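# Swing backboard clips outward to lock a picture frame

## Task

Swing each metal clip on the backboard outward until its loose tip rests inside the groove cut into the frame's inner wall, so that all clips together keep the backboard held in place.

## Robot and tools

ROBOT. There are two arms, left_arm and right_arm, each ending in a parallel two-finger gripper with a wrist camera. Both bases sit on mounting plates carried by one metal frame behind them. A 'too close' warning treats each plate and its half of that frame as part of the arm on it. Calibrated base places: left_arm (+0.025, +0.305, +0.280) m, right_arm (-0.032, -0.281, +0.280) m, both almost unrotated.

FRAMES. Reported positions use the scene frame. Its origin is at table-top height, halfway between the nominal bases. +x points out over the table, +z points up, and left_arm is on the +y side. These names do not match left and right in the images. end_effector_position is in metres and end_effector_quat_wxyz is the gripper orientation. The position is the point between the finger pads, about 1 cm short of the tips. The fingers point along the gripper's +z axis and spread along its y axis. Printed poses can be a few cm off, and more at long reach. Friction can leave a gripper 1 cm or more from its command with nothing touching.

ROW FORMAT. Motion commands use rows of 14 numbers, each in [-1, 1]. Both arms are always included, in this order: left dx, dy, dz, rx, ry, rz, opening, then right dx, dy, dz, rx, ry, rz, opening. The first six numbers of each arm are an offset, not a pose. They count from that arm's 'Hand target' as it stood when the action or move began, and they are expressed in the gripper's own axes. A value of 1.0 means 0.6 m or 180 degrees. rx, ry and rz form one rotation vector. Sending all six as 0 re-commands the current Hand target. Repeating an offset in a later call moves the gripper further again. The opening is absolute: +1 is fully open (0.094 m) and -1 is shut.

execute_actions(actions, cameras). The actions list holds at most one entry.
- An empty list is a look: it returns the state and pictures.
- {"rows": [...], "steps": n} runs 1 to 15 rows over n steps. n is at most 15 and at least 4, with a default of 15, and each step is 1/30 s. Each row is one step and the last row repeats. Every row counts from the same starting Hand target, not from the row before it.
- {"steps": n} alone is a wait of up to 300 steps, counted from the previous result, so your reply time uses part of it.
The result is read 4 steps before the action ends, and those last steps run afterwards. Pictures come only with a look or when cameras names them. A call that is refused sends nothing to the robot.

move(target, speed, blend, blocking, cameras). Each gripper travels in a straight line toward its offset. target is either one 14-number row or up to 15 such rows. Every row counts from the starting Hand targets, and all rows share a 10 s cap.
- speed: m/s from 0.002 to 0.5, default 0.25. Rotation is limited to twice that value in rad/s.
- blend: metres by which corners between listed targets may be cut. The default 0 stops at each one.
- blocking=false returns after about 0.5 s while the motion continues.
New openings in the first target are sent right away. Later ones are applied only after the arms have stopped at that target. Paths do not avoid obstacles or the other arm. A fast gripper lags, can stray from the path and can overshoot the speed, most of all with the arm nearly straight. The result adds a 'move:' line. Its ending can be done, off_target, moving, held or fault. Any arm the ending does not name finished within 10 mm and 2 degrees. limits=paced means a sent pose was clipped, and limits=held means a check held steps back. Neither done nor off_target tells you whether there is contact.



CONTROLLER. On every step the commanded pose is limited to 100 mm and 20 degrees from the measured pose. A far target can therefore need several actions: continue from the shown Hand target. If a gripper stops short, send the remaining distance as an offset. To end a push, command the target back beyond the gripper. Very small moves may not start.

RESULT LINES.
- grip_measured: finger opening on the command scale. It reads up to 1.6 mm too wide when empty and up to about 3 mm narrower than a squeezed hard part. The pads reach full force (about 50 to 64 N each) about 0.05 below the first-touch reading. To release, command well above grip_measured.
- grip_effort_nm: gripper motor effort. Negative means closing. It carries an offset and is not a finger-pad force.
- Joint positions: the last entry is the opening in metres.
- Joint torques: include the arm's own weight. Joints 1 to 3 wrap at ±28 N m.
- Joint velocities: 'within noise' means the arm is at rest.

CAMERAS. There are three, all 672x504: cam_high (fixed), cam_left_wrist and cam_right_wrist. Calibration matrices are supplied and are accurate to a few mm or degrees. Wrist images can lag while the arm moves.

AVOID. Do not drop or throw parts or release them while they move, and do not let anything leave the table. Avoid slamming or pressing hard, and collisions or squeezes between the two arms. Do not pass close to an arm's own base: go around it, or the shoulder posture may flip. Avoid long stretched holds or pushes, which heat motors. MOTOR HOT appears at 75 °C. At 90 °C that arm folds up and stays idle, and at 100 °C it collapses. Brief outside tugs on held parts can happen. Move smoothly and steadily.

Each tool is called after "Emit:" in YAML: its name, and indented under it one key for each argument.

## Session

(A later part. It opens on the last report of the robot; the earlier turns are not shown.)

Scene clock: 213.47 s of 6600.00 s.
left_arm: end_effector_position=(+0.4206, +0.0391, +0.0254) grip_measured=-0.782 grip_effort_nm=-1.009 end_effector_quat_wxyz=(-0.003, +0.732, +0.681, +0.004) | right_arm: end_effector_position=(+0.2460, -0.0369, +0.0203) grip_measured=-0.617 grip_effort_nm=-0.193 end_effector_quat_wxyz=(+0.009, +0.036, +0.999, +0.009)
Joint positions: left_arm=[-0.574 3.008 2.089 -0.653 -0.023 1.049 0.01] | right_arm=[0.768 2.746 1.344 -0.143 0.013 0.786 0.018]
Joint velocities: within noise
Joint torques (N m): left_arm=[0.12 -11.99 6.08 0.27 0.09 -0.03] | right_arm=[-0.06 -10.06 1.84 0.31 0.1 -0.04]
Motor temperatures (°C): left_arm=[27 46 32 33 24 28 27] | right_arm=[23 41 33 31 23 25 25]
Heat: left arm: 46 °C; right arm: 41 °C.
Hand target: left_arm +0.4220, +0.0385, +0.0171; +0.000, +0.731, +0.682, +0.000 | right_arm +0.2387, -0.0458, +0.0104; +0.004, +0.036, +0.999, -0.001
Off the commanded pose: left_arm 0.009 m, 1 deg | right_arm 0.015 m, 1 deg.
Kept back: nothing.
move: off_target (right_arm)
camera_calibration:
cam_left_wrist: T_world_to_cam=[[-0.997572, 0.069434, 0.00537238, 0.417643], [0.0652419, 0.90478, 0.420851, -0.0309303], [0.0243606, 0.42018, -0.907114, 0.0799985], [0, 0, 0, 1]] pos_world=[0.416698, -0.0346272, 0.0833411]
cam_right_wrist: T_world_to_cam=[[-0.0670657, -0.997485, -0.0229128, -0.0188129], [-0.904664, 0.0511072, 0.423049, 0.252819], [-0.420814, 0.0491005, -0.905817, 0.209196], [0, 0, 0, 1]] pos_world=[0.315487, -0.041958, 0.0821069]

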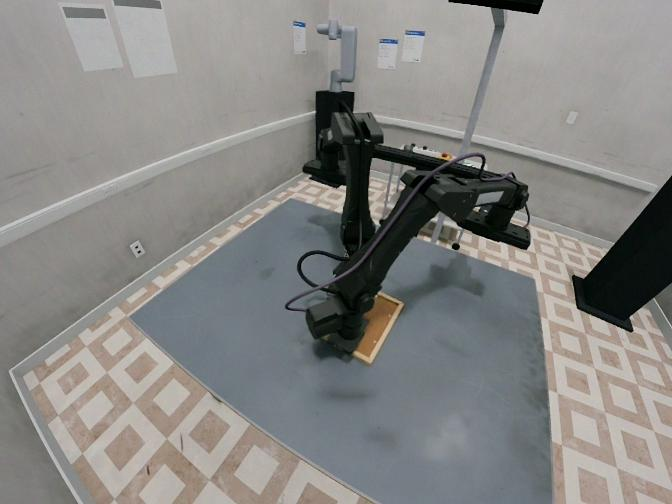

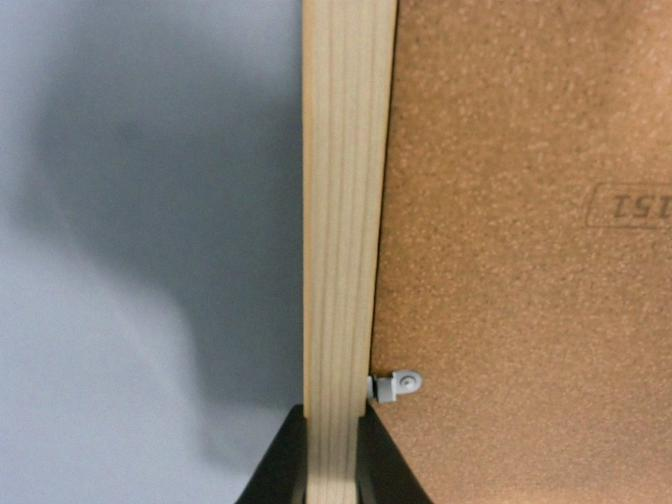

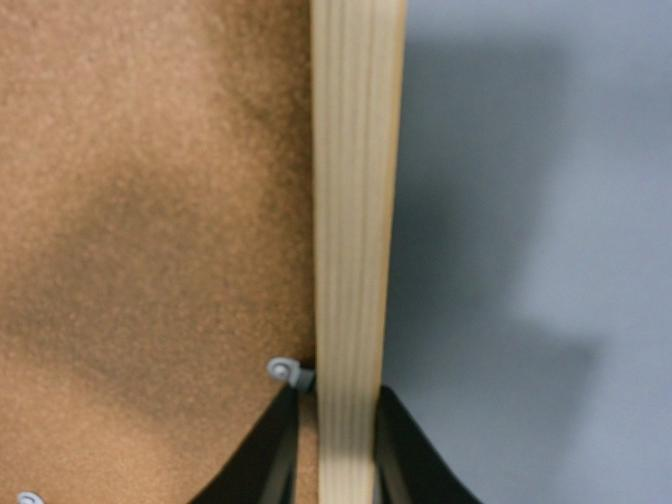

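Emit:
move:
  target:
    - [0,0,0,0,0,0,-0.8, 0,-0.006,0,0,0,0,-0.66]
    - [0,0,0,0,0,0,-0.8, 0,-0.011,0,0,0,0,-0.70]
  speed: 0.03

Emit:
zoom_image:
  camera: "cam_right_wrist"
  region: [200, 280, 420, 500]

Scene clock: 215.60 s of 6600.00 s.
left_arm: end_effector_position=(+0.4207, +0.0390, +0.0254) grip_measured=-0.782 grip_effort_nm=-1.009 end_effector_quat_wxyz=(-0.002, +0.732, +0.681, +0.004) | right_arm: end_effector_position=(+0.2452, -0.0396, +0.0195) grip_measured=-0.697 grip_effort_nm=-0.178 end_effector_quat_wxyz=(+0.010, +0.034, +0.999, +0.013)
Joint positions: left_arm=[-0.574 3.008 2.089 -0.652 -0.023 1.049 0.01] | right_arm=[0.762 2.743 1.325 -0.121 0.009 0.777 0.014]
Joint velocities: within noise
Joint torques (N m): left_arm=[0.1 -11.97 6.08 0.27 0.09 -0.03] | right_arm=[-0.4 -10.15 1.51 0.31 0.11 -0.06]
Motor temperatures (°C): left_arm=[27 46 32 33 24 28 27] | right_arm=[23 41 33 31 23 25 25]
Heat: left arm: 46 °C; right arm: 41 °C.
Hand target: left_arm +0.4220, +0.0385, +0.0171; +0.000, +0.731, +0.682, +0.000 | right_arm +0.2381, -0.0523, +0.0104; +0.004, +0.036, +0.999, -0.001
Off the commanded pose: left_arm 0.008 m, 1 deg | right_arm 0.017 m, 2 deg.
Kept back: nothing.
move: off_target (right_arm); target 2's new opening was sent with right_arm's hand 0.018 m and 2 deg from that target
camera_calibration:
cam_left_wrist: T_world_to_cam=[[-0.997574, 0.0694299, 0.00504225, 0.417734], [0.0651042, 0.904871, 0.420679, -0.0308285], [0.0246451, 0.419987, -0.907196, 0.0799085], [0, 0, 0, 1]] pos_world=[0.416758, -0.0346679, 0.0833552]
cam_right_wrist: T_world_to_cam=[[-0.0639398, -0.997512, -0.0296852, -0.0221665], [-0.905992, 0.0455496, 0.420837, 0.252711], [-0.418438, 0.0538028, -0.90665, 0.207904], [0, 0, 0, 1]] pos_world=[0.314532, -0.0448081, 0.0814879]

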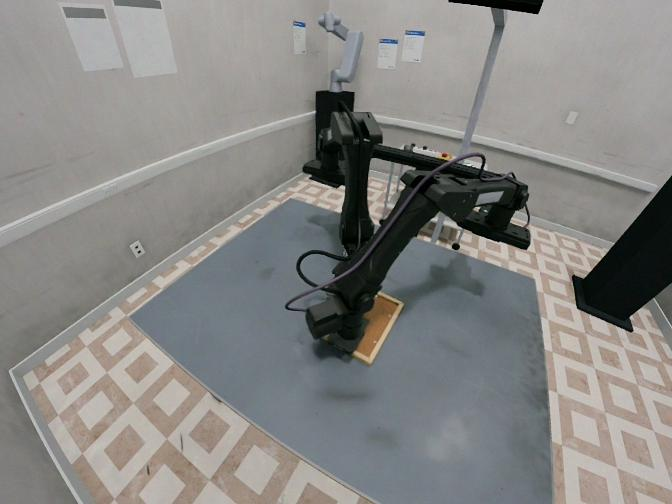

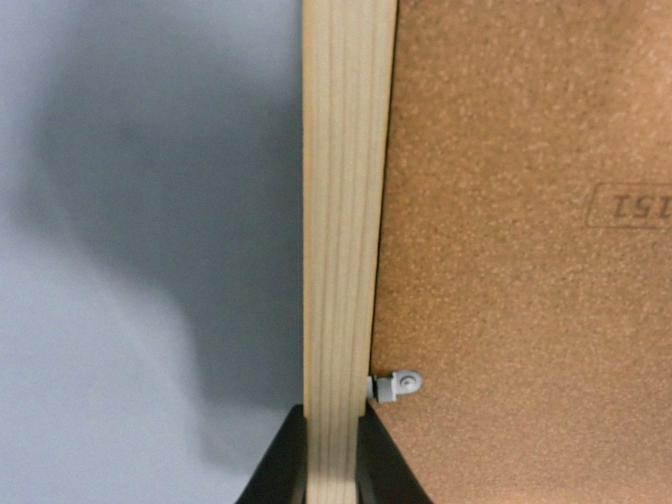

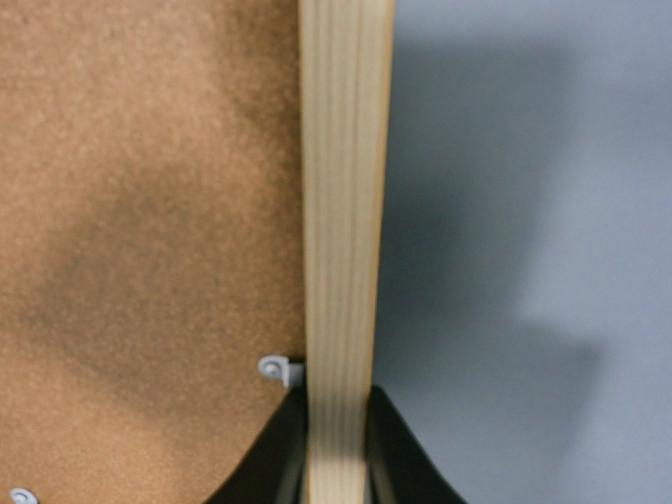

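Scaled by 2.291 from the camera's 672x504 image, which has a finer 960x720 frame.

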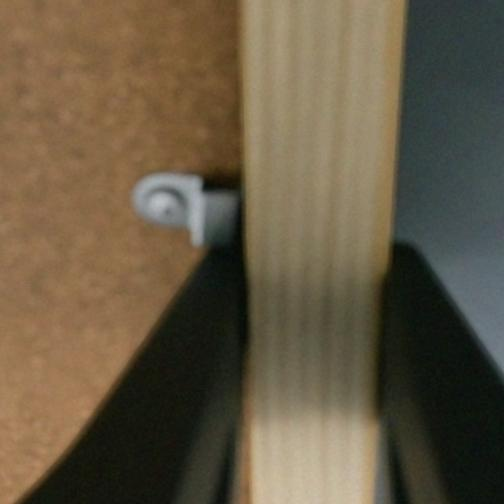

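Emit:
move:
  target:
    - [0,0,0,0,0,0,-0.8, 0,0.018,0,0,0,0,-0.45]
    - [0,0,0,0,0,0,-0.8, 0,0.018,-0.08,0,0,0,-0.3]
  speed: [0.04,0.1]

Emit:
zoom_image:
  camera: "cam_right_wrist"
  region: [200, 220, 480, 500]

Scene clock: 217.63 s of 6600.00 s.
left_arm: end_effector_position=(+0.4208, +0.0390, +0.0255) grip_measured=-0.782 grip_effort_nm=-1.004 end_effector_quat_wxyz=(-0.002, +0.732, +0.681, +0.004) | right_arm: end_effector_position=(+0.2435, -0.0399, +0.0546) grip_measured=-0.302 grip_effort_nm=0.051 end_effector_quat_wxyz=(+0.008, +0.037, +0.999, +0.005)
Joint positions: left_arm=[-0.574 3.008 2.089 -0.652 -0.023 1.049 0.01] | right_arm=[0.77 2.625 1.277 -0.206 0.018 0.79 0.033]
Joint velocities: within noise
Joint torques (N m): left_arm=[0.12 -11.96 6.05 0.28 0.09 -0.03] | right_arm=[0.64 -13.04 2.21 0 0.06 0.03]
Motor temperatures (°C): left_arm=[27 46 32 33 24 28 27] | right_arm=[23 42 33 31 23 25 25]
Heat: left arm: 46 °C; right arm: 42 °C.
Hand target: left_arm +0.4220, +0.0385, +0.0171; +0.000, +0.731, +0.682, +0.000 | right_arm +0.2386, -0.0414, +0.0585; +0.004, +0.036, +0.999, +0.000
Off the commanded pose: left_arm 0.009 m, 1 deg | right_arm 0.007 m, 1 deg.
Kept back: nothing.
move: done
camera_calibration:
cam_left_wrist: T_world_to_cam=[[-0.997576, 0.0694258, 0.00471213, 0.417878], [0.0649666, 0.904961, 0.420506, -0.0307314], [0.0249297, 0.419793, -0.907277, 0.0798989], [0, 0, 0, 1]] pos_world=[0.41687, -0.0347418, 0.0834442]
cam_right_wrist: T_world_to_cam=[[-0.0690163, -0.997527, -0.0132896, -0.0212257], [-0.903119, 0.0568142, 0.425615, 0.235967], [-0.423807, 0.0413764, -0.904807, 0.239736], [0, 0, 0, 1]] pos_world=[0.313243, -0.0444989, 0.116201]

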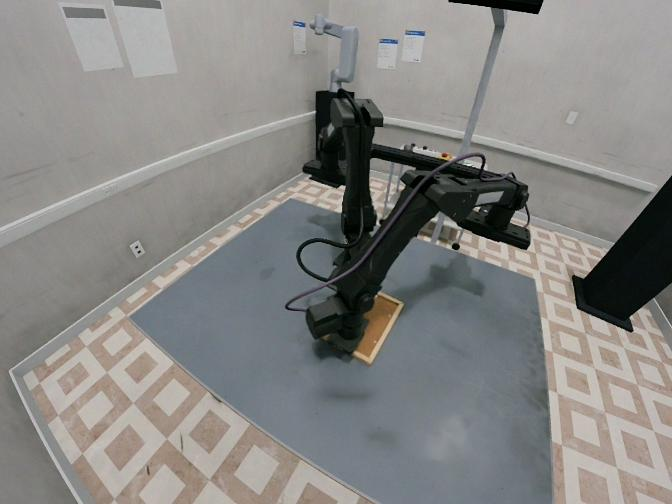

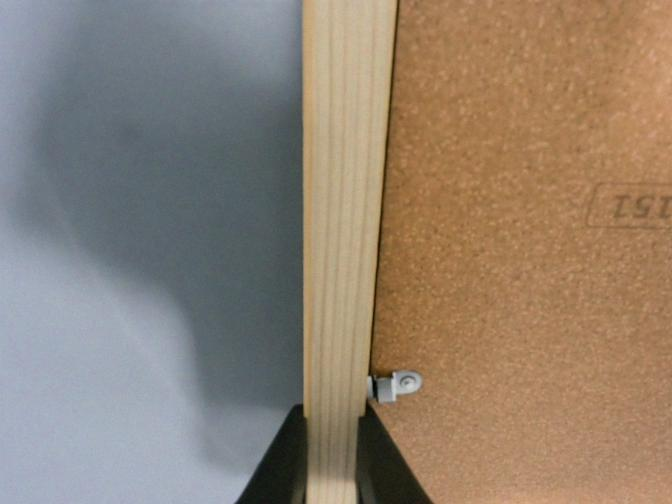

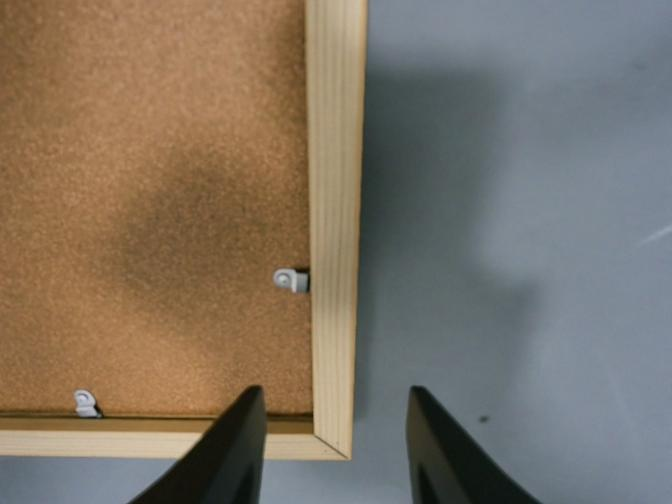

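Scaled by 1.800 from the camera's 672x504 image, which has a finer 960x720 frame.

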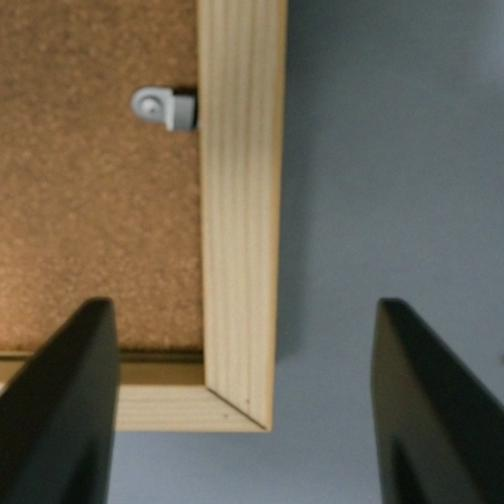

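Emit:
zoom_image:
  camera: "cam_right_wrist"
  region: [30, 360, 150, 450]

Scaled by 4.200 from the camera's 672x504 image, which has a finer 960x720 frame.

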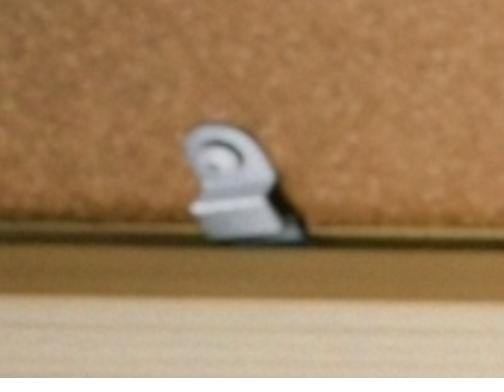

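Emit:
move:
  target:
    - [0,0,0,0,0,0,-0.45, 0,0,-0.02,0,0,0,-0.15]
    - [0,0,-0.06,0,0,0,-0.45, 0,0,-0.03,0,0,0,-0.15]
    - [0,0,-0.2,0,0,0,-0.45, 0,0,-0.03,0,0,0,-0.15]
  speed: [0.04,0.04,0.15]

Emit:
zoom_image:
  camera: "cam_left_wrist"
  region: [200, 20, 672, 492]

Scene clock: 220.80 s of 6600.00 s.
left_arm: end_effector_position=(+0.4250, +0.0378, +0.1292) grip_measured=-0.453 grip_effort_nm=0.159 end_effector_quat_wxyz=(+0.002, +0.732, +0.681, +0.005) | right_arm: end_effector_position=(+0.2403, -0.0429, +0.0686) grip_measured=-0.152 grip_effort_nm=0.056 end_effector_quat_wxyz=(+0.003, +0.037, +0.999, +0.000)
Joint positions: left_arm=[-0.574 2.724 1.959 -0.797 -0.022 1.049 0.026] | right_arm=[0.77 2.576 1.253 -0.244 0.018 0.791 0.04]
Joint velocities: within noise
Joint torques (N m): left_arm=[-0.16 -16.39 3.81 0.07 0.09 -0.06] | right_arm=[0.73 -13.83 2.4 -0.02 0.04 0.06]
Motor temperatures (°C): left_arm=[27 46 32 33 24 28 27] | right_arm=[23 43 33 31 23 25 25]
Heat: left arm: 46 °C; right arm: 43 °C.
Hand target: left_arm +0.4219, +0.0385, +0.1370; +0.000, +0.731, +0.682, +0.000 | right_arm +0.2384, -0.0414, +0.0764; +0.004, +0.036, +0.999, +0.000
Off the commanded pose: left_arm 0.008 m, 1 deg | right_arm 0.008 m, 0 deg.
Kept back: nothing.
move: done
camera_calibration:
cam_left_wrist: T_world_to_cam=[[-0.997591, 0.0693073, -0.00301953, 0.422601], [0.0617712, 0.907244, 0.416043, -0.0716966], [0.0315743, 0.414854, -0.90934, 0.172007], [0, 0, 0, 1]] pos_world=[0.42058, -0.0356006, 0.187517]
cam_right_wrist: T_world_to_cam=[[-0.0700652, -0.997534, -0.00412579, -0.0246704], [-0.898856, 0.0613395, 0.433929, 0.22587], [-0.432606, 0.0341119, -0.900937, 0.252755], [0, 0, 0, 1]] pos_world=[0.31064, -0.0470863, 0.129603]

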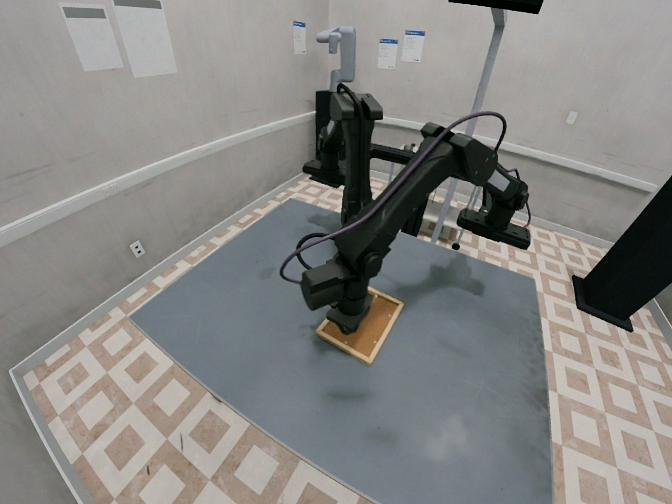

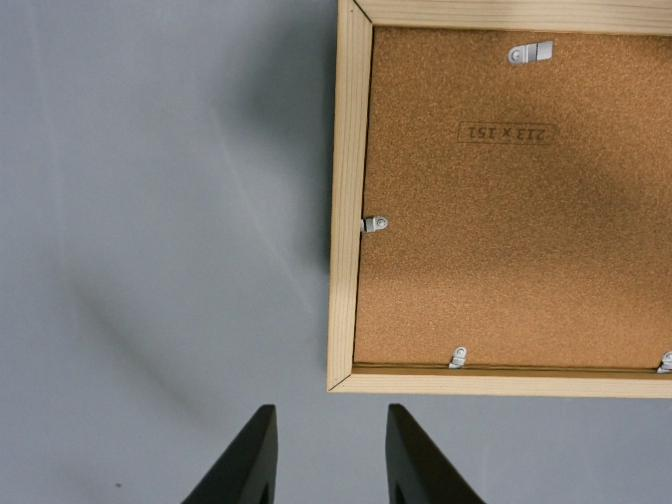

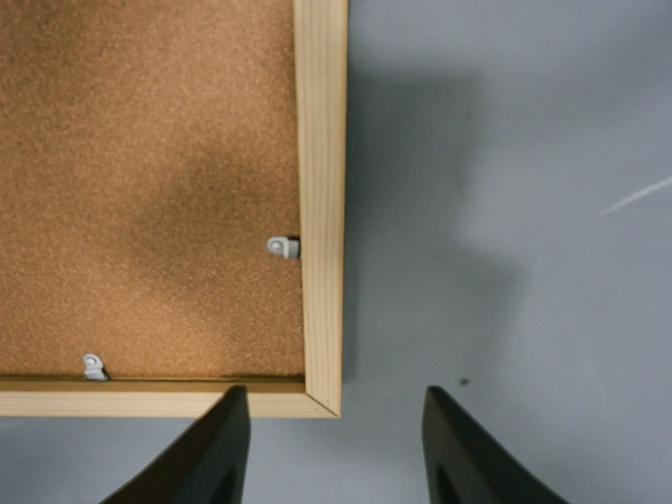

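Scaled by 1.068 from the camera's 672x504 image, which has a finer 960x720 frame.

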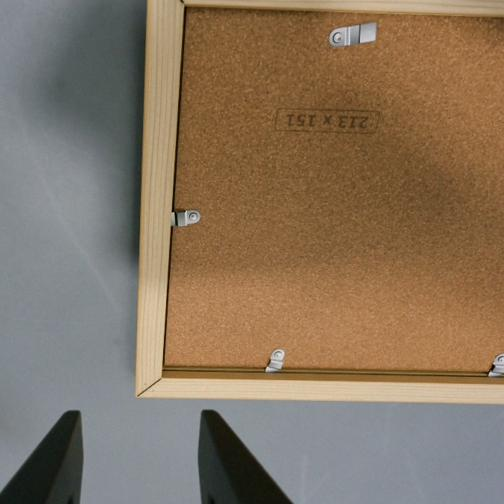

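Emit:
move:
  target:
    - [0.25,0,0,0,0,0,-0.45, 0,0,0,0,0,0,-0.15]
    - [0.25,0,0,0,0,0,-0.45, -0.195,0.023,0.02,0,0,0,-0.15]
  speed: [0.2,0.12]

Scene clock: 223.60 s of 6600.00 s.
left_arm: end_effector_position=(+0.4281, +0.1930, +0.1262) grip_measured=-0.453 grip_effort_nm=0.159 end_effector_quat_wxyz=(-0.015, +0.727, +0.686, -0.003) | right_arm: end_effector_position=(+0.3611, -0.0316, +0.0780) grip_measured=-0.152 grip_effort_nm=0.046 end_effector_quat_wxyz=(+0.016, +0.038, +0.999, +0.009)
Joint positions: left_arm=[-0.257 2.545 1.569 -0.617 -0.021 1.352 0.026] | right_arm=[0.617 2.775 1.818 -0.575 0.018 0.64 0.04]
Joint velocities: within noise
Joint torques (N m): left_arm=[-0.58 -15.76 3.11 0.24 0.1 0.02] | right_arm=[-0.05 -11.25 6.63 0 0.04 -0.12]
Motor temperatures (°C): left_arm=[27 47 32 33 24 28 27] | right_arm=[23 43 33 31 23 25 25]
Heat: left arm: 47 °C; right arm: 43 °C.
Hand target: left_arm +0.4324, +0.1880, +0.1371; +0.000, +0.731, +0.682, +0.000 | right_arm +0.3560, -0.0360, +0.0654; +0.004, +0.036, +0.999, -0.001
Off the commanded pose: left_arm 0.013 m, 2 deg | right_arm 0.014 m, 2 deg.
Kept back: nothing.
move: off_target (left_arm, right_arm)
camera_calibration:
cam_left_wrist: T_world_to_cam=[[-0.997941, 0.0550863, 0.0328476, 0.413322], [0.0638354, 0.902653, 0.425608, -0.212653], [-0.00620488, 0.426828, -0.904311, 0.117992], [0, 0, 0, 1]] pos_world=[0.426778, 0.118821, 0.183632]
cam_right_wrist: T_world_to_cam=[[-0.0716942, -0.997172, -0.0225356, -0.00286295], [-0.910354, 0.0561865, 0.409997, 0.33551], [-0.407572, 0.0499099, -0.911808, 0.305355], [0, 0, 0, 1]] pos_world=[0.429682, -0.0369462, 0.140802]

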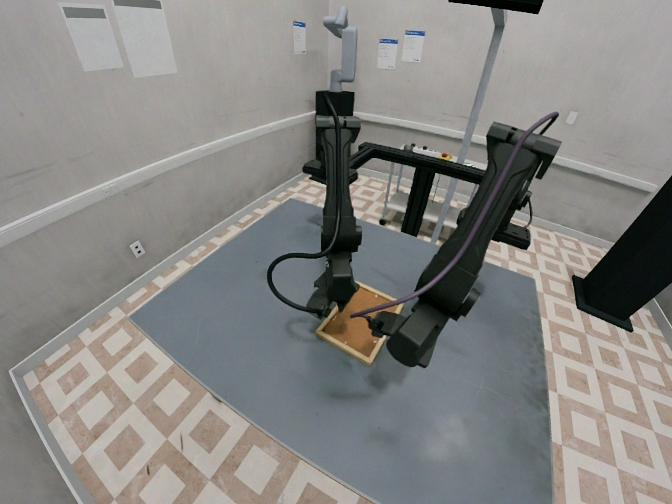

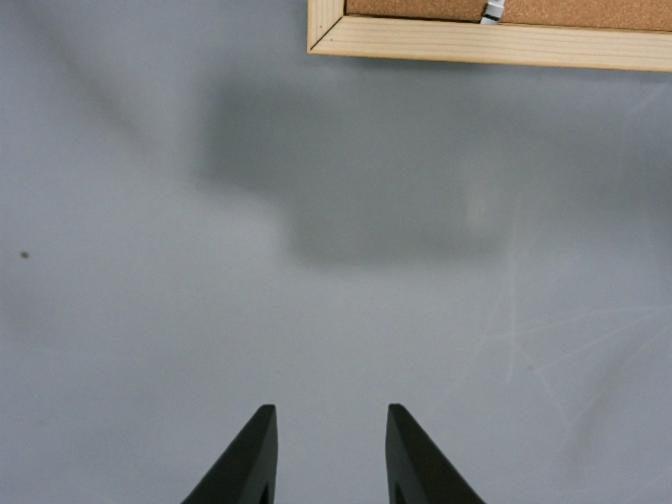

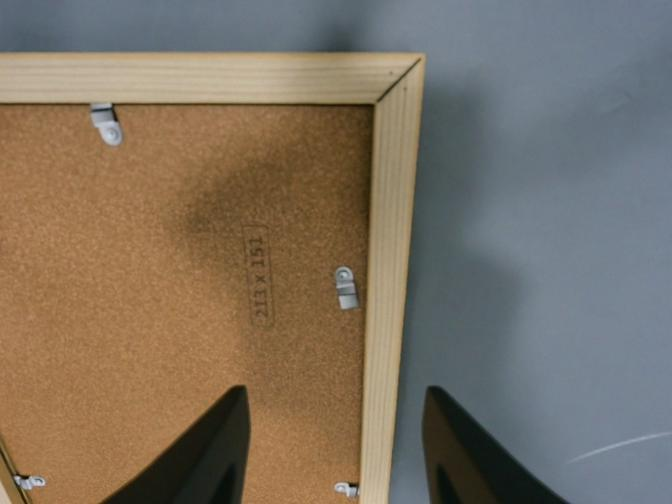

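Emit:
move:
  target: [0.1,0,0,0,0,0,-0.45, 0.007,-0.0105,0.072,0,0,0,-0.12]
  speed: 0.08

Scene clock: 225.27 s of 6600.00 s.
left_arm: end_effector_position=(+0.4314, +0.2504, +0.1264) grip_measured=-0.453 grip_effort_nm=0.159 end_effector_quat_wxyz=(-0.014, +0.729, +0.685, -0.005) | right_arm: end_effector_position=(+0.3515, -0.0370, +0.0342) grip_measured=-0.122 grip_effort_nm=0.056 end_effector_quat_wxyz=(+0.007, +0.034, +0.999, +0.002)
Joint positions: left_arm=[-0.12 2.519 1.517 -0.589 -0.021 1.492 0.026] | right_arm=[0.617 2.888 1.848 -0.514 0.018 0.632 0.041]
Joint velocities: within noise
Joint torques (N m): left_arm=[-0.14 -15.53 3.03 0.23 0.1 0.03] | right_arm=[-0.57 -11.36 6.19 0.2 0.03 -0.06]
Motor temperatures (°C): left_arm=[27 47 31 33 24 28 27] | right_arm=[23 43 33 31 23 25 25]
Heat: left arm: 47 °C; right arm: 43 °C.
Hand target: left_arm +0.4365, +0.2481, +0.1370; +0.000, +0.731, +0.682, +0.000 | right_arm +0.3518, -0.0421, +0.0221; +0.004, +0.036, +0.999, +0.000
Off the commanded pose: left_arm 0.012 m, 2 deg | right_arm 0.013 m, 1 deg.
Kept back: nothing.
move: off_target (left_arm, right_arm)
camera_calibration:
cam_left_wrist: T_world_to_cam=[[-0.997659, 0.058914, 0.0347211, 0.412172], [0.0680799, 0.90353, 0.423083, -0.266542], [-0.00644601, 0.424457, -0.905425, 0.0945205], [0, 0, 0, 1]] pos_world=[0.429963, 0.176426, 0.18404]
cam_right_wrist: T_world_to_cam=[[-0.0640783, -0.997904, -0.009063, -0.0130708], [-0.902871, 0.0541025, 0.426494, 0.341707], [-0.42511, 0.0355117, -0.904445, 0.267212], [0, 0, 0, 1]] pos_world=[0.421274, -0.0410198, 0.0958236]

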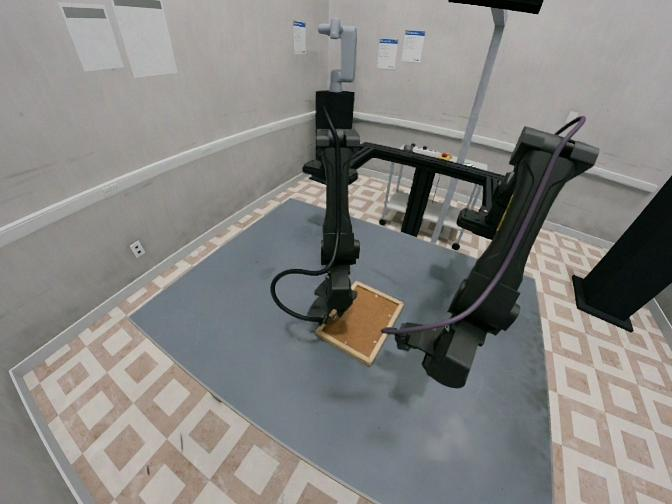

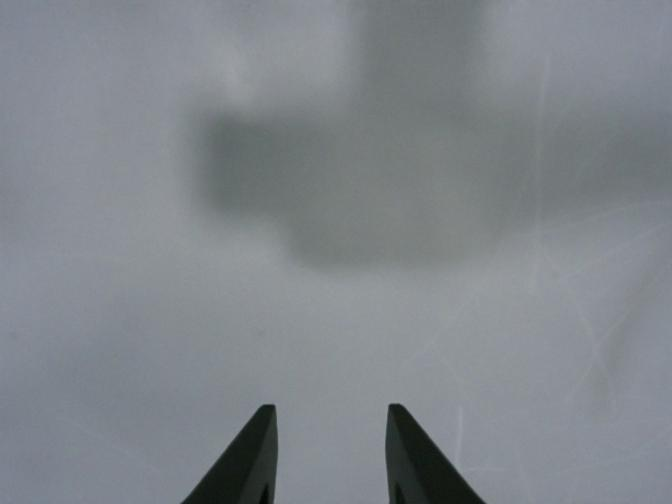

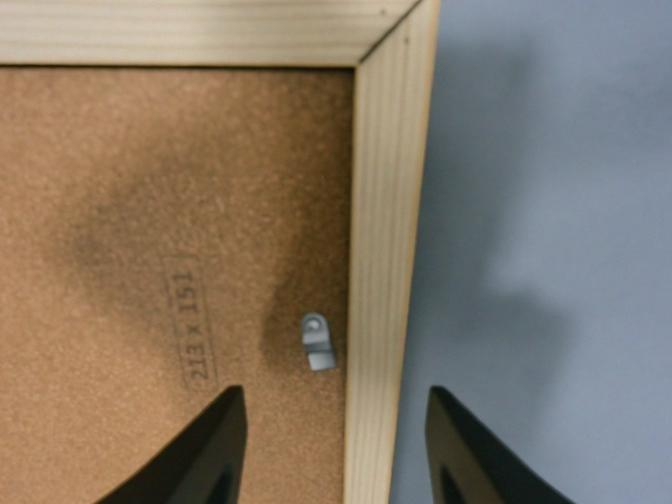

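Emit:
move:
  target:
    - [0,0,0,0,0,0,-0.45, -0.0037,-0.0035,-0.015,0,0,0,-0.12]
    - [0,0,0,0,0,0,-0.45, -0.0037,-0.0035,0.021,0,0,0,-0.12]
  speed: 0.06

Emit:
zoom_image:
  camera: "cam_right_wrist"
  region: [200, 280, 420, 500]

Scene clock: 226.50 s of 6600.00 s.
left_arm: end_effector_position=(+0.4316, +0.2504, +0.1264) grip_measured=-0.453 grip_effort_nm=0.159 end_effector_quat_wxyz=(-0.014, +0.729, +0.684, -0.005) | right_arm: end_effector_position=(+0.3572, -0.0392, +0.0235) grip_measured=-0.122 grip_effort_nm=0.056 end_effector_quat_wxyz=(+0.011, +0.036, +0.999, +0.005)
Joint positions: left_arm=[-0.12 2.519 1.517 -0.589 -0.021 1.494 0.026] | right_arm=[0.606 2.927 1.883 -0.502 0.018 0.624 0.041]
Joint velocities: within noise
Joint torques (N m): left_arm=[-0.16 -15.46 3.03 0.23 0.1 0.02] | right_arm=[-0.4 -11.26 6.09 0.18 0.01 -0.09]
Motor temperatures (°C): left_arm=[27 47 31 33 24 28 27] | right_arm=[23 43 33 31 23 25 25]
Heat: left arm: 47 °C; right arm: 43 °C.
Hand target: left_arm +0.4365, +0.2481, +0.1370; +0.000, +0.731, +0.682, +0.000 | right_arm +0.3541, -0.0443, +0.0097; +0.004, +0.036, +0.999, +0.000
Off the commanded pose: left_arm 0.012 m, 2 deg | right_arm 0.015 m, 1 deg.
Kept back: nothing.
move: off_target (left_arm, right_arm)
camera_calibration:
cam_left_wrist: T_world_to_cam=[[-0.997617, 0.0600514, 0.0339753, 0.412153], [0.0687929, 0.90351, 0.42301, -0.266822], [-0.00529465, 0.424339, -0.905488, 0.0940683], [0, 0, 0, 1]] pos_world=[0.430024, 0.176409, 0.184043]
cam_right_wrist: T_world_to_cam=[[-0.0671575, -0.997648, -0.0137241, -0.0138002], [-0.905683, 0.0551843, 0.420349, 0.352762], [-0.418603, 0.0406593, -0.907259, 0.257928], [0, 0, 0, 1]] pos_world=[0.426533, -0.0437218, 0.0855348]

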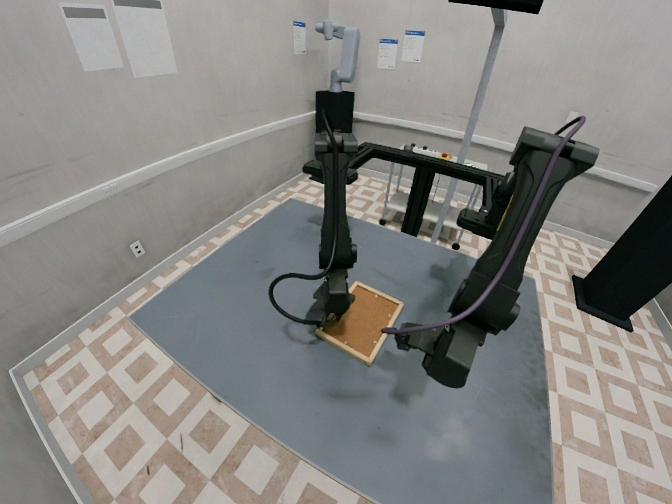

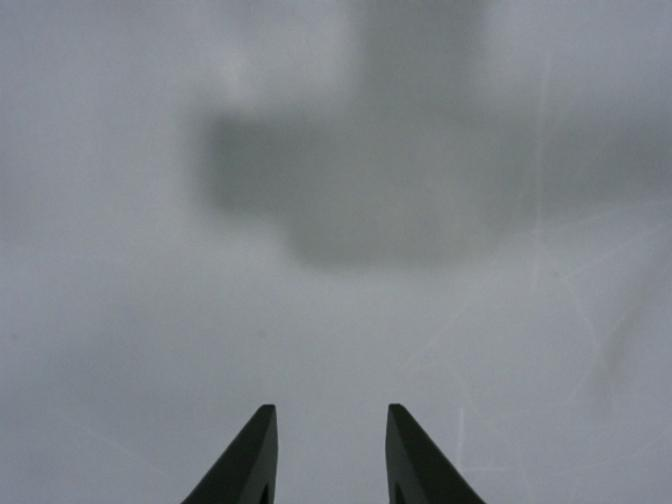

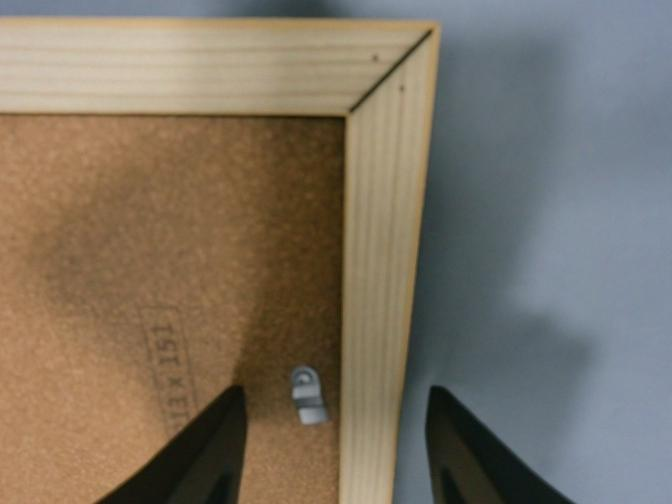

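Scaled by 2.291 from the camera's 672x504 image, which has a finer 960x720 frame.

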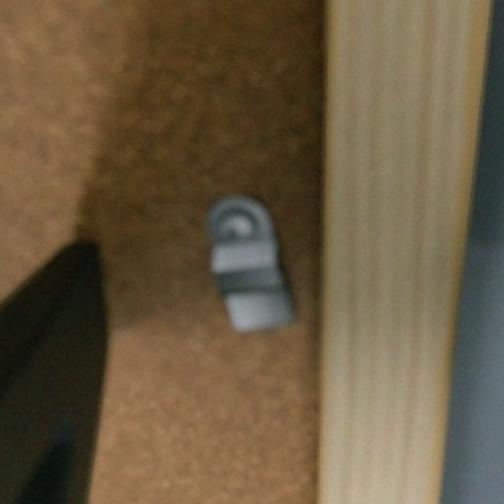

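Emit:
move:
  target:
    - [0,0,0,0,0,0,-0.45, 0.0055,0,-0.02,0,0,0,-0.12]
    - [0,0,0,0,0,0,-0.45, 0.0055,0,0.0055,0,0,0,-0.12]
  speed: 0.06

Emit:
zoom_image:
  camera: "cam_right_wrist"
  region: [200, 280, 420, 500]

Scene clock: 227.47 s of 6600.00 s.
left_arm: end_effector_position=(+0.4317, +0.2504, +0.1264) grip_measured=-0.453 grip_effort_nm=0.159 end_effector_quat_wxyz=(-0.014, +0.729, +0.684, -0.005) | right_arm: end_effector_position=(+0.3563, -0.0398, +0.0226) grip_measured=-0.122 grip_effort_nm=0.046 end_effector_quat_wxyz=(+0.010, +0.036, +0.999, +0.005)
Joint positions: left_arm=[-0.12 2.519 1.517 -0.588 -0.021 1.494 0.026] | right_arm=[0.606 2.927 1.877 -0.497 0.018 0.625 0.041]
Joint velocities: within noise
Joint torques (N m): left_arm=[-0.14 -15.49 3.03 0.23 0.1 0.02] | right_arm=[-0.01 -10.95 5.57 0.25 0.07 -0.06]
Motor temperatures (°C): left_arm=[27 47 31 33 24 28 27] | right_arm=[23 43 33 31 23 25 25]
Heat: left arm: 47 °C; right arm: 43 °C.
Hand target: left_arm +0.4365, +0.2481, +0.1370; +0.000, +0.731, +0.682, +0.000 | right_arm +0.3508, -0.0441, +0.0064; +0.004, +0.036, +0.999, +0.000
Off the commanded pose: left_arm 0.012 m, 2 deg | right_arm 0.018 m, 1 deg.
Kept back: nothing.
move: off_target (left_arm, right_arm)
camera_calibration:
cam_left_wrist: T_world_to_cam=[[-0.99763, 0.060049, 0.0335953, 0.412301], [0.0686293, 0.903533, 0.422988, -0.266747], [-0.00495444, 0.424291, -0.905512, 0.0939403], [0, 0, 0, 1]] pos_world=[0.430096, 0.176399, 0.184044]
cam_right_wrist: T_world_to_cam=[[-0.0675373, -0.997625, -0.0135103, -0.0142928], [-0.905524, 0.0556058, 0.420635, 0.352307], [-0.418885, 0.0406424, -0.907129, 0.256818], [0, 0, 0, 1]] pos_world=[0.425635, -0.0442869, 0.0845809]

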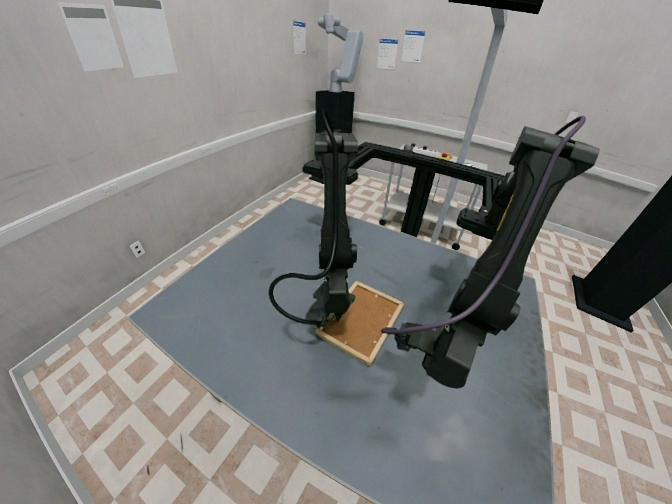

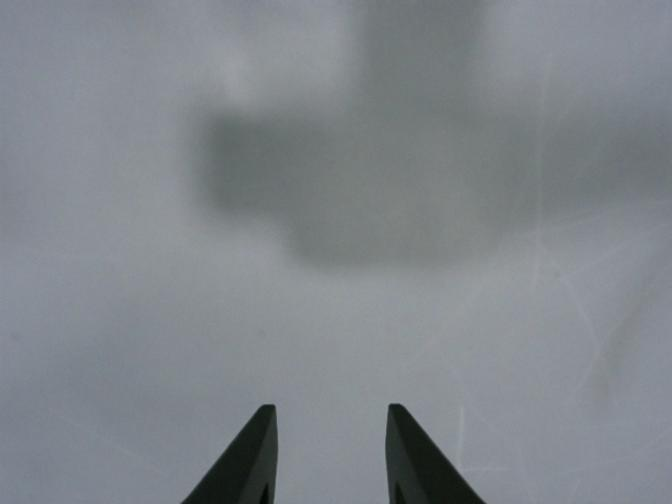

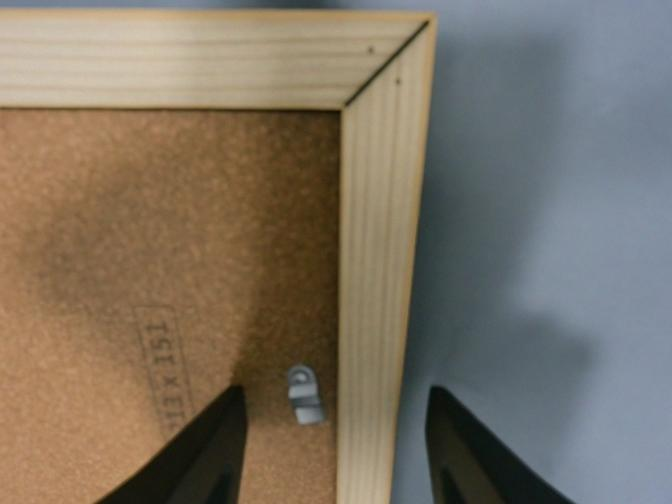

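Scaled by 2.291 from the camera's 672x504 image, which has a finer 960x720 frame.

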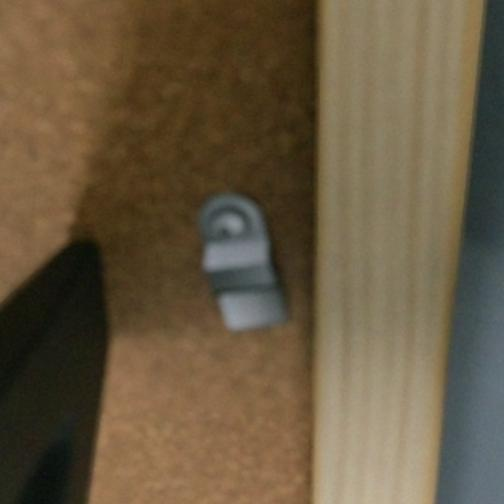

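Emit:
move:
  target:
    - [0,0,0,0,0,0,-0.45, 0.006,0,-0.04,0,0,0,-0.12]
    - [0,0,0,0,0,0,-0.45, 0.006,0,-0.008,0,0,0,-0.12]
  speed: 0.08

Emit:
zoom_image:
  camera: "cam_right_wrist"
  region: [200, 280, 420, 500]

Scene clock: 228.63 s of 6600.00 s.
left_arm: end_effector_position=(+0.4318, +0.2504, +0.1264) grip_measured=-0.453 grip_effort_nm=0.154 end_effector_quat_wxyz=(-0.014, +0.729, +0.684, -0.004) | right_arm: end_effector_position=(+0.3495, -0.0439, +0.0222) grip_measured=-0.122 grip_effort_nm=0.042 end_effector_quat_wxyz=(+0.006, +0.036, +0.999, +0.001)
Joint positions: left_arm=[-0.12 2.519 1.517 -0.588 -0.021 1.494 0.026] | right_arm=[0.606 2.913 1.841 -0.486 0.018 0.625 0.041]
Joint velocities: within noise
Joint torques (N m): left_arm=[-0.17 -15.5 3 0.23 0.1 0.02] | right_arm=[0.32 -11.56 5.96 0.24 0.04 0.02]
Motor temperatures (°C): left_arm=[27 47 31 33 24 28 27] | right_arm=[23 43 33 31 23 25 25]
Heat: left arm: 47 °C; right arm: 43 °C.
Hand target: left_arm +0.4365, +0.2480, +0.1370; +0.000, +0.731, +0.682, +0.000 | right_arm +0.3471, -0.0439, +0.0110; +0.004, +0.036, +0.999, -0.001
Off the commanded pose: left_arm 0.012 m, 2 deg | right_arm 0.011 m, 0 deg.
Kept back: nothing.
move: off_target (left_arm, right_arm)
camera_calibration:
cam_left_wrist: T_world_to_cam=[[-0.997643, 0.0600465, 0.0332153, 0.41245], [0.0684657, 0.903555, 0.422966, -0.266673], [-0.00461423, 0.424243, -0.905537, 0.0938123], [0, 0, 0, 1]] pos_world=[0.430169, 0.176388, 0.184044]
cam_right_wrist: T_world_to_cam=[[-0.0674778, -0.997699, -0.00663343, -0.0190587], [-0.901257, 0.0581004, 0.429371, 0.345036], [-0.427998, 0.0349515, -0.903104, 0.256684], [0, 0, 0, 1]] pos_world=[0.41954, -0.0480331, 0.0835373]

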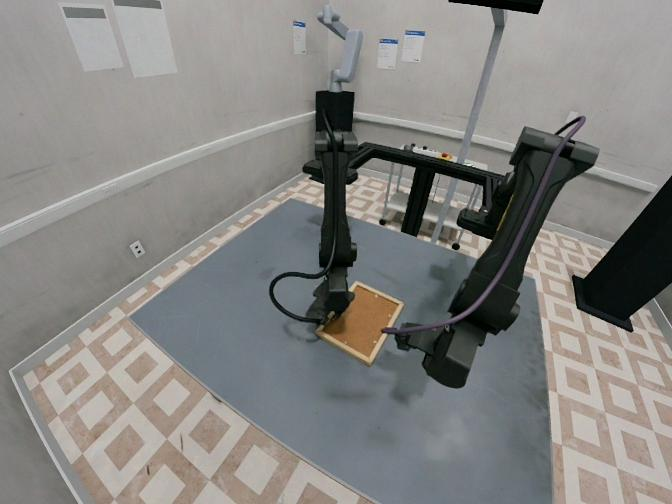

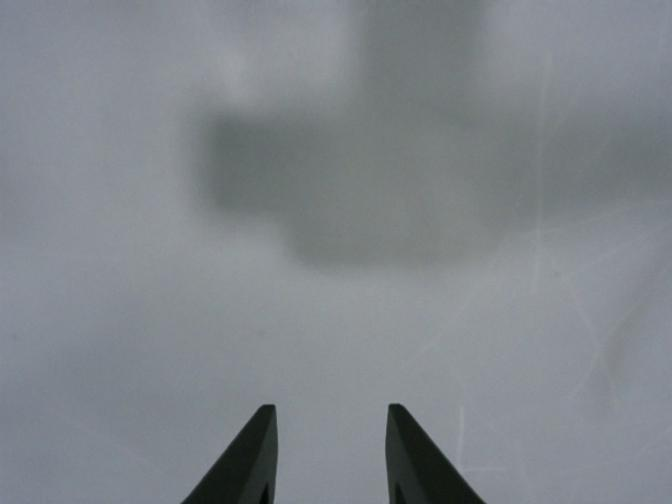

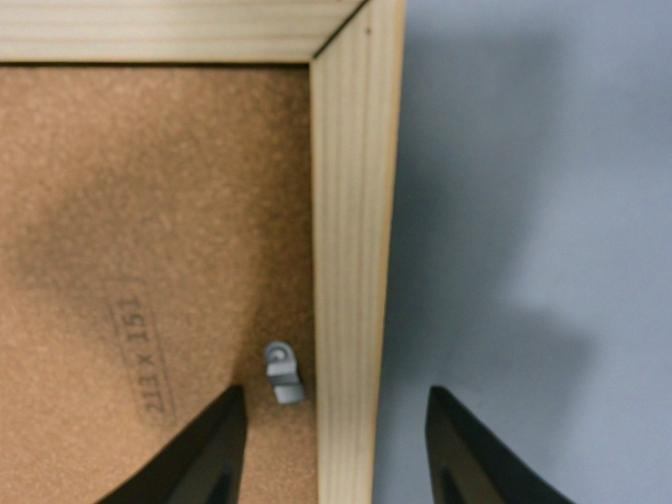

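Scaled by 2.291 from the camera's 672x504 image, which has a finer 960x720 frame.

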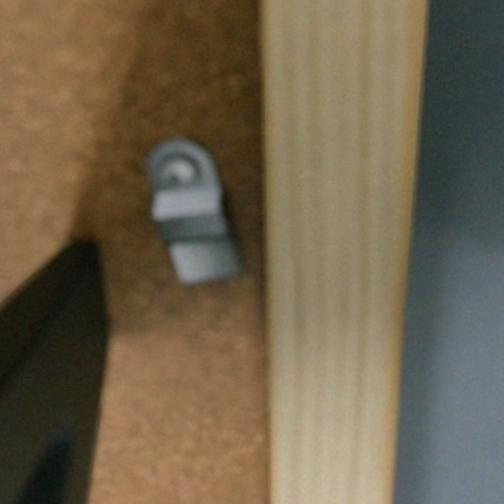

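Emit:
move:
  target:
    - [0,0,0,0,0,0,-0.45, -0.0052,0.005,-0.03,0,0,0,-0.12]
    - [0,0,0,0,0,0,-0.45, -0.0052,0.005,0.002,0,0,0,-0.12]
  speed: 0.08

Emit:
zoom_image:
  camera: "cam_right_wrist"
  region: [200, 280, 420, 500]

Scene clock: 229.87 s of 6600.00 s.
left_arm: end_effector_position=(+0.4318, +0.2504, +0.1264) grip_measured=-0.453 grip_effort_nm=0.154 end_effector_quat_wxyz=(-0.014, +0.729, +0.684, -0.004) | right_arm: end_effector_position=(+0.3569, -0.0394, +0.0232) grip_measured=-0.122 grip_effort_nm=0.056 end_effector_quat_wxyz=(+0.012, +0.036, +0.999, +0.006)
Joint positions: left_arm=[-0.12 2.519 1.517 -0.588 -0.021 1.494 0.026] | right_arm=[0.606 2.924 1.872 -0.49 0.018 0.625 0.041]
Joint velocities: within noise
Joint torques (N m): left_arm=[-0.16 -15.49 3.03 0.23 0.1 0.02] | right_arm=[0.49 -11.36 6.2 0.15 0.07 0.05]
Motor temperatures (°C): left_arm=[27 46 31 33 24 28 27] | right_arm=[23 44 33 31 23 25 25]
Heat: left arm: 46 °C; right arm: 44 °C.
Hand target: left_arm +0.4365, +0.2481, +0.1370; +0.000, +0.731, +0.682, +0.000 | right_arm +0.3505, -0.0411, +0.0099; +0.004, +0.036, +0.999, +0.000
Off the commanded pose: left_arm 0.012 m, 2 deg | right_arm 0.015 m, 1 deg.
Kept back: nothing.
move: off_target (left_arm, right_arm)
camera_calibration:
cam_left_wrist: T_world_to_cam=[[-0.997643, 0.0600465, 0.0332153, 0.41245], [0.0684657, 0.903555, 0.422966, -0.266673], [-0.00461423, 0.424243, -0.905537, 0.0938123], [0, 0, 0, 1]] pos_world=[0.430169, 0.176388, 0.184044]
cam_right_wrist: T_world_to_cam=[[-0.0675416, -0.997582, -0.016394, -0.0137788], [-0.907288, 0.0545761, 0.416954, 0.353276], [-0.415051, 0.0430359, -0.90878, 0.256429], [0, 0, 0, 1]] pos_world=[0.426024, -0.0440616, 0.0855117]

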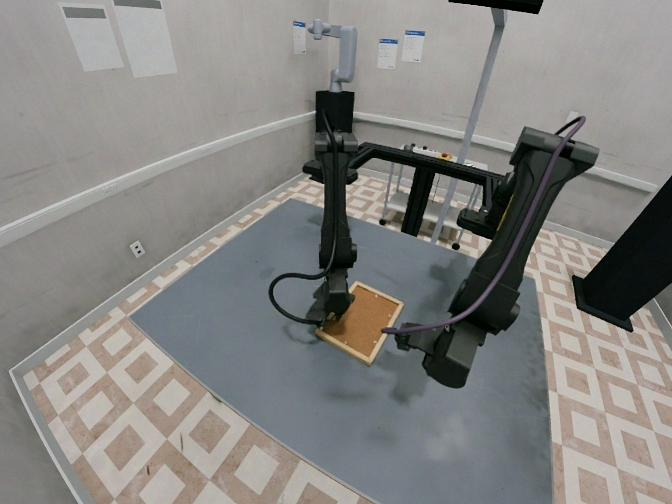

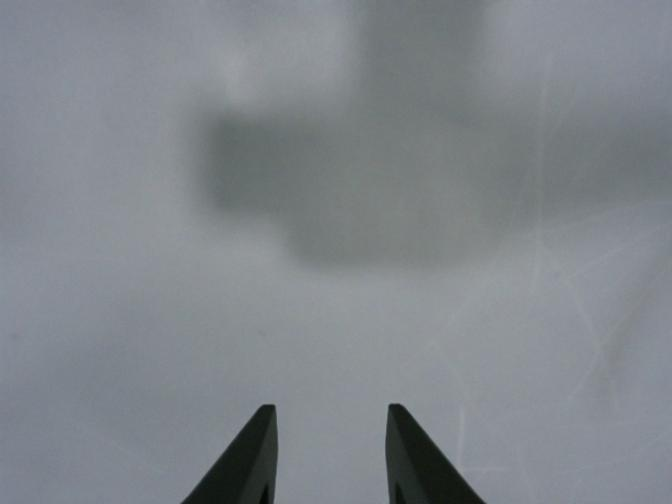

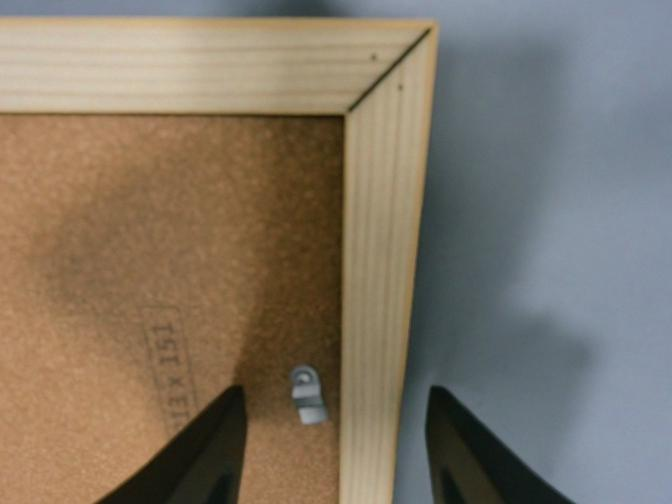

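Scaled by 2.291 from the camera's 672x504 image, which has a finer 960x720 frame.

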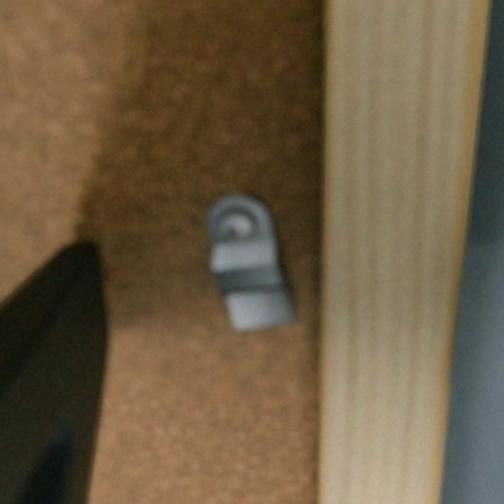

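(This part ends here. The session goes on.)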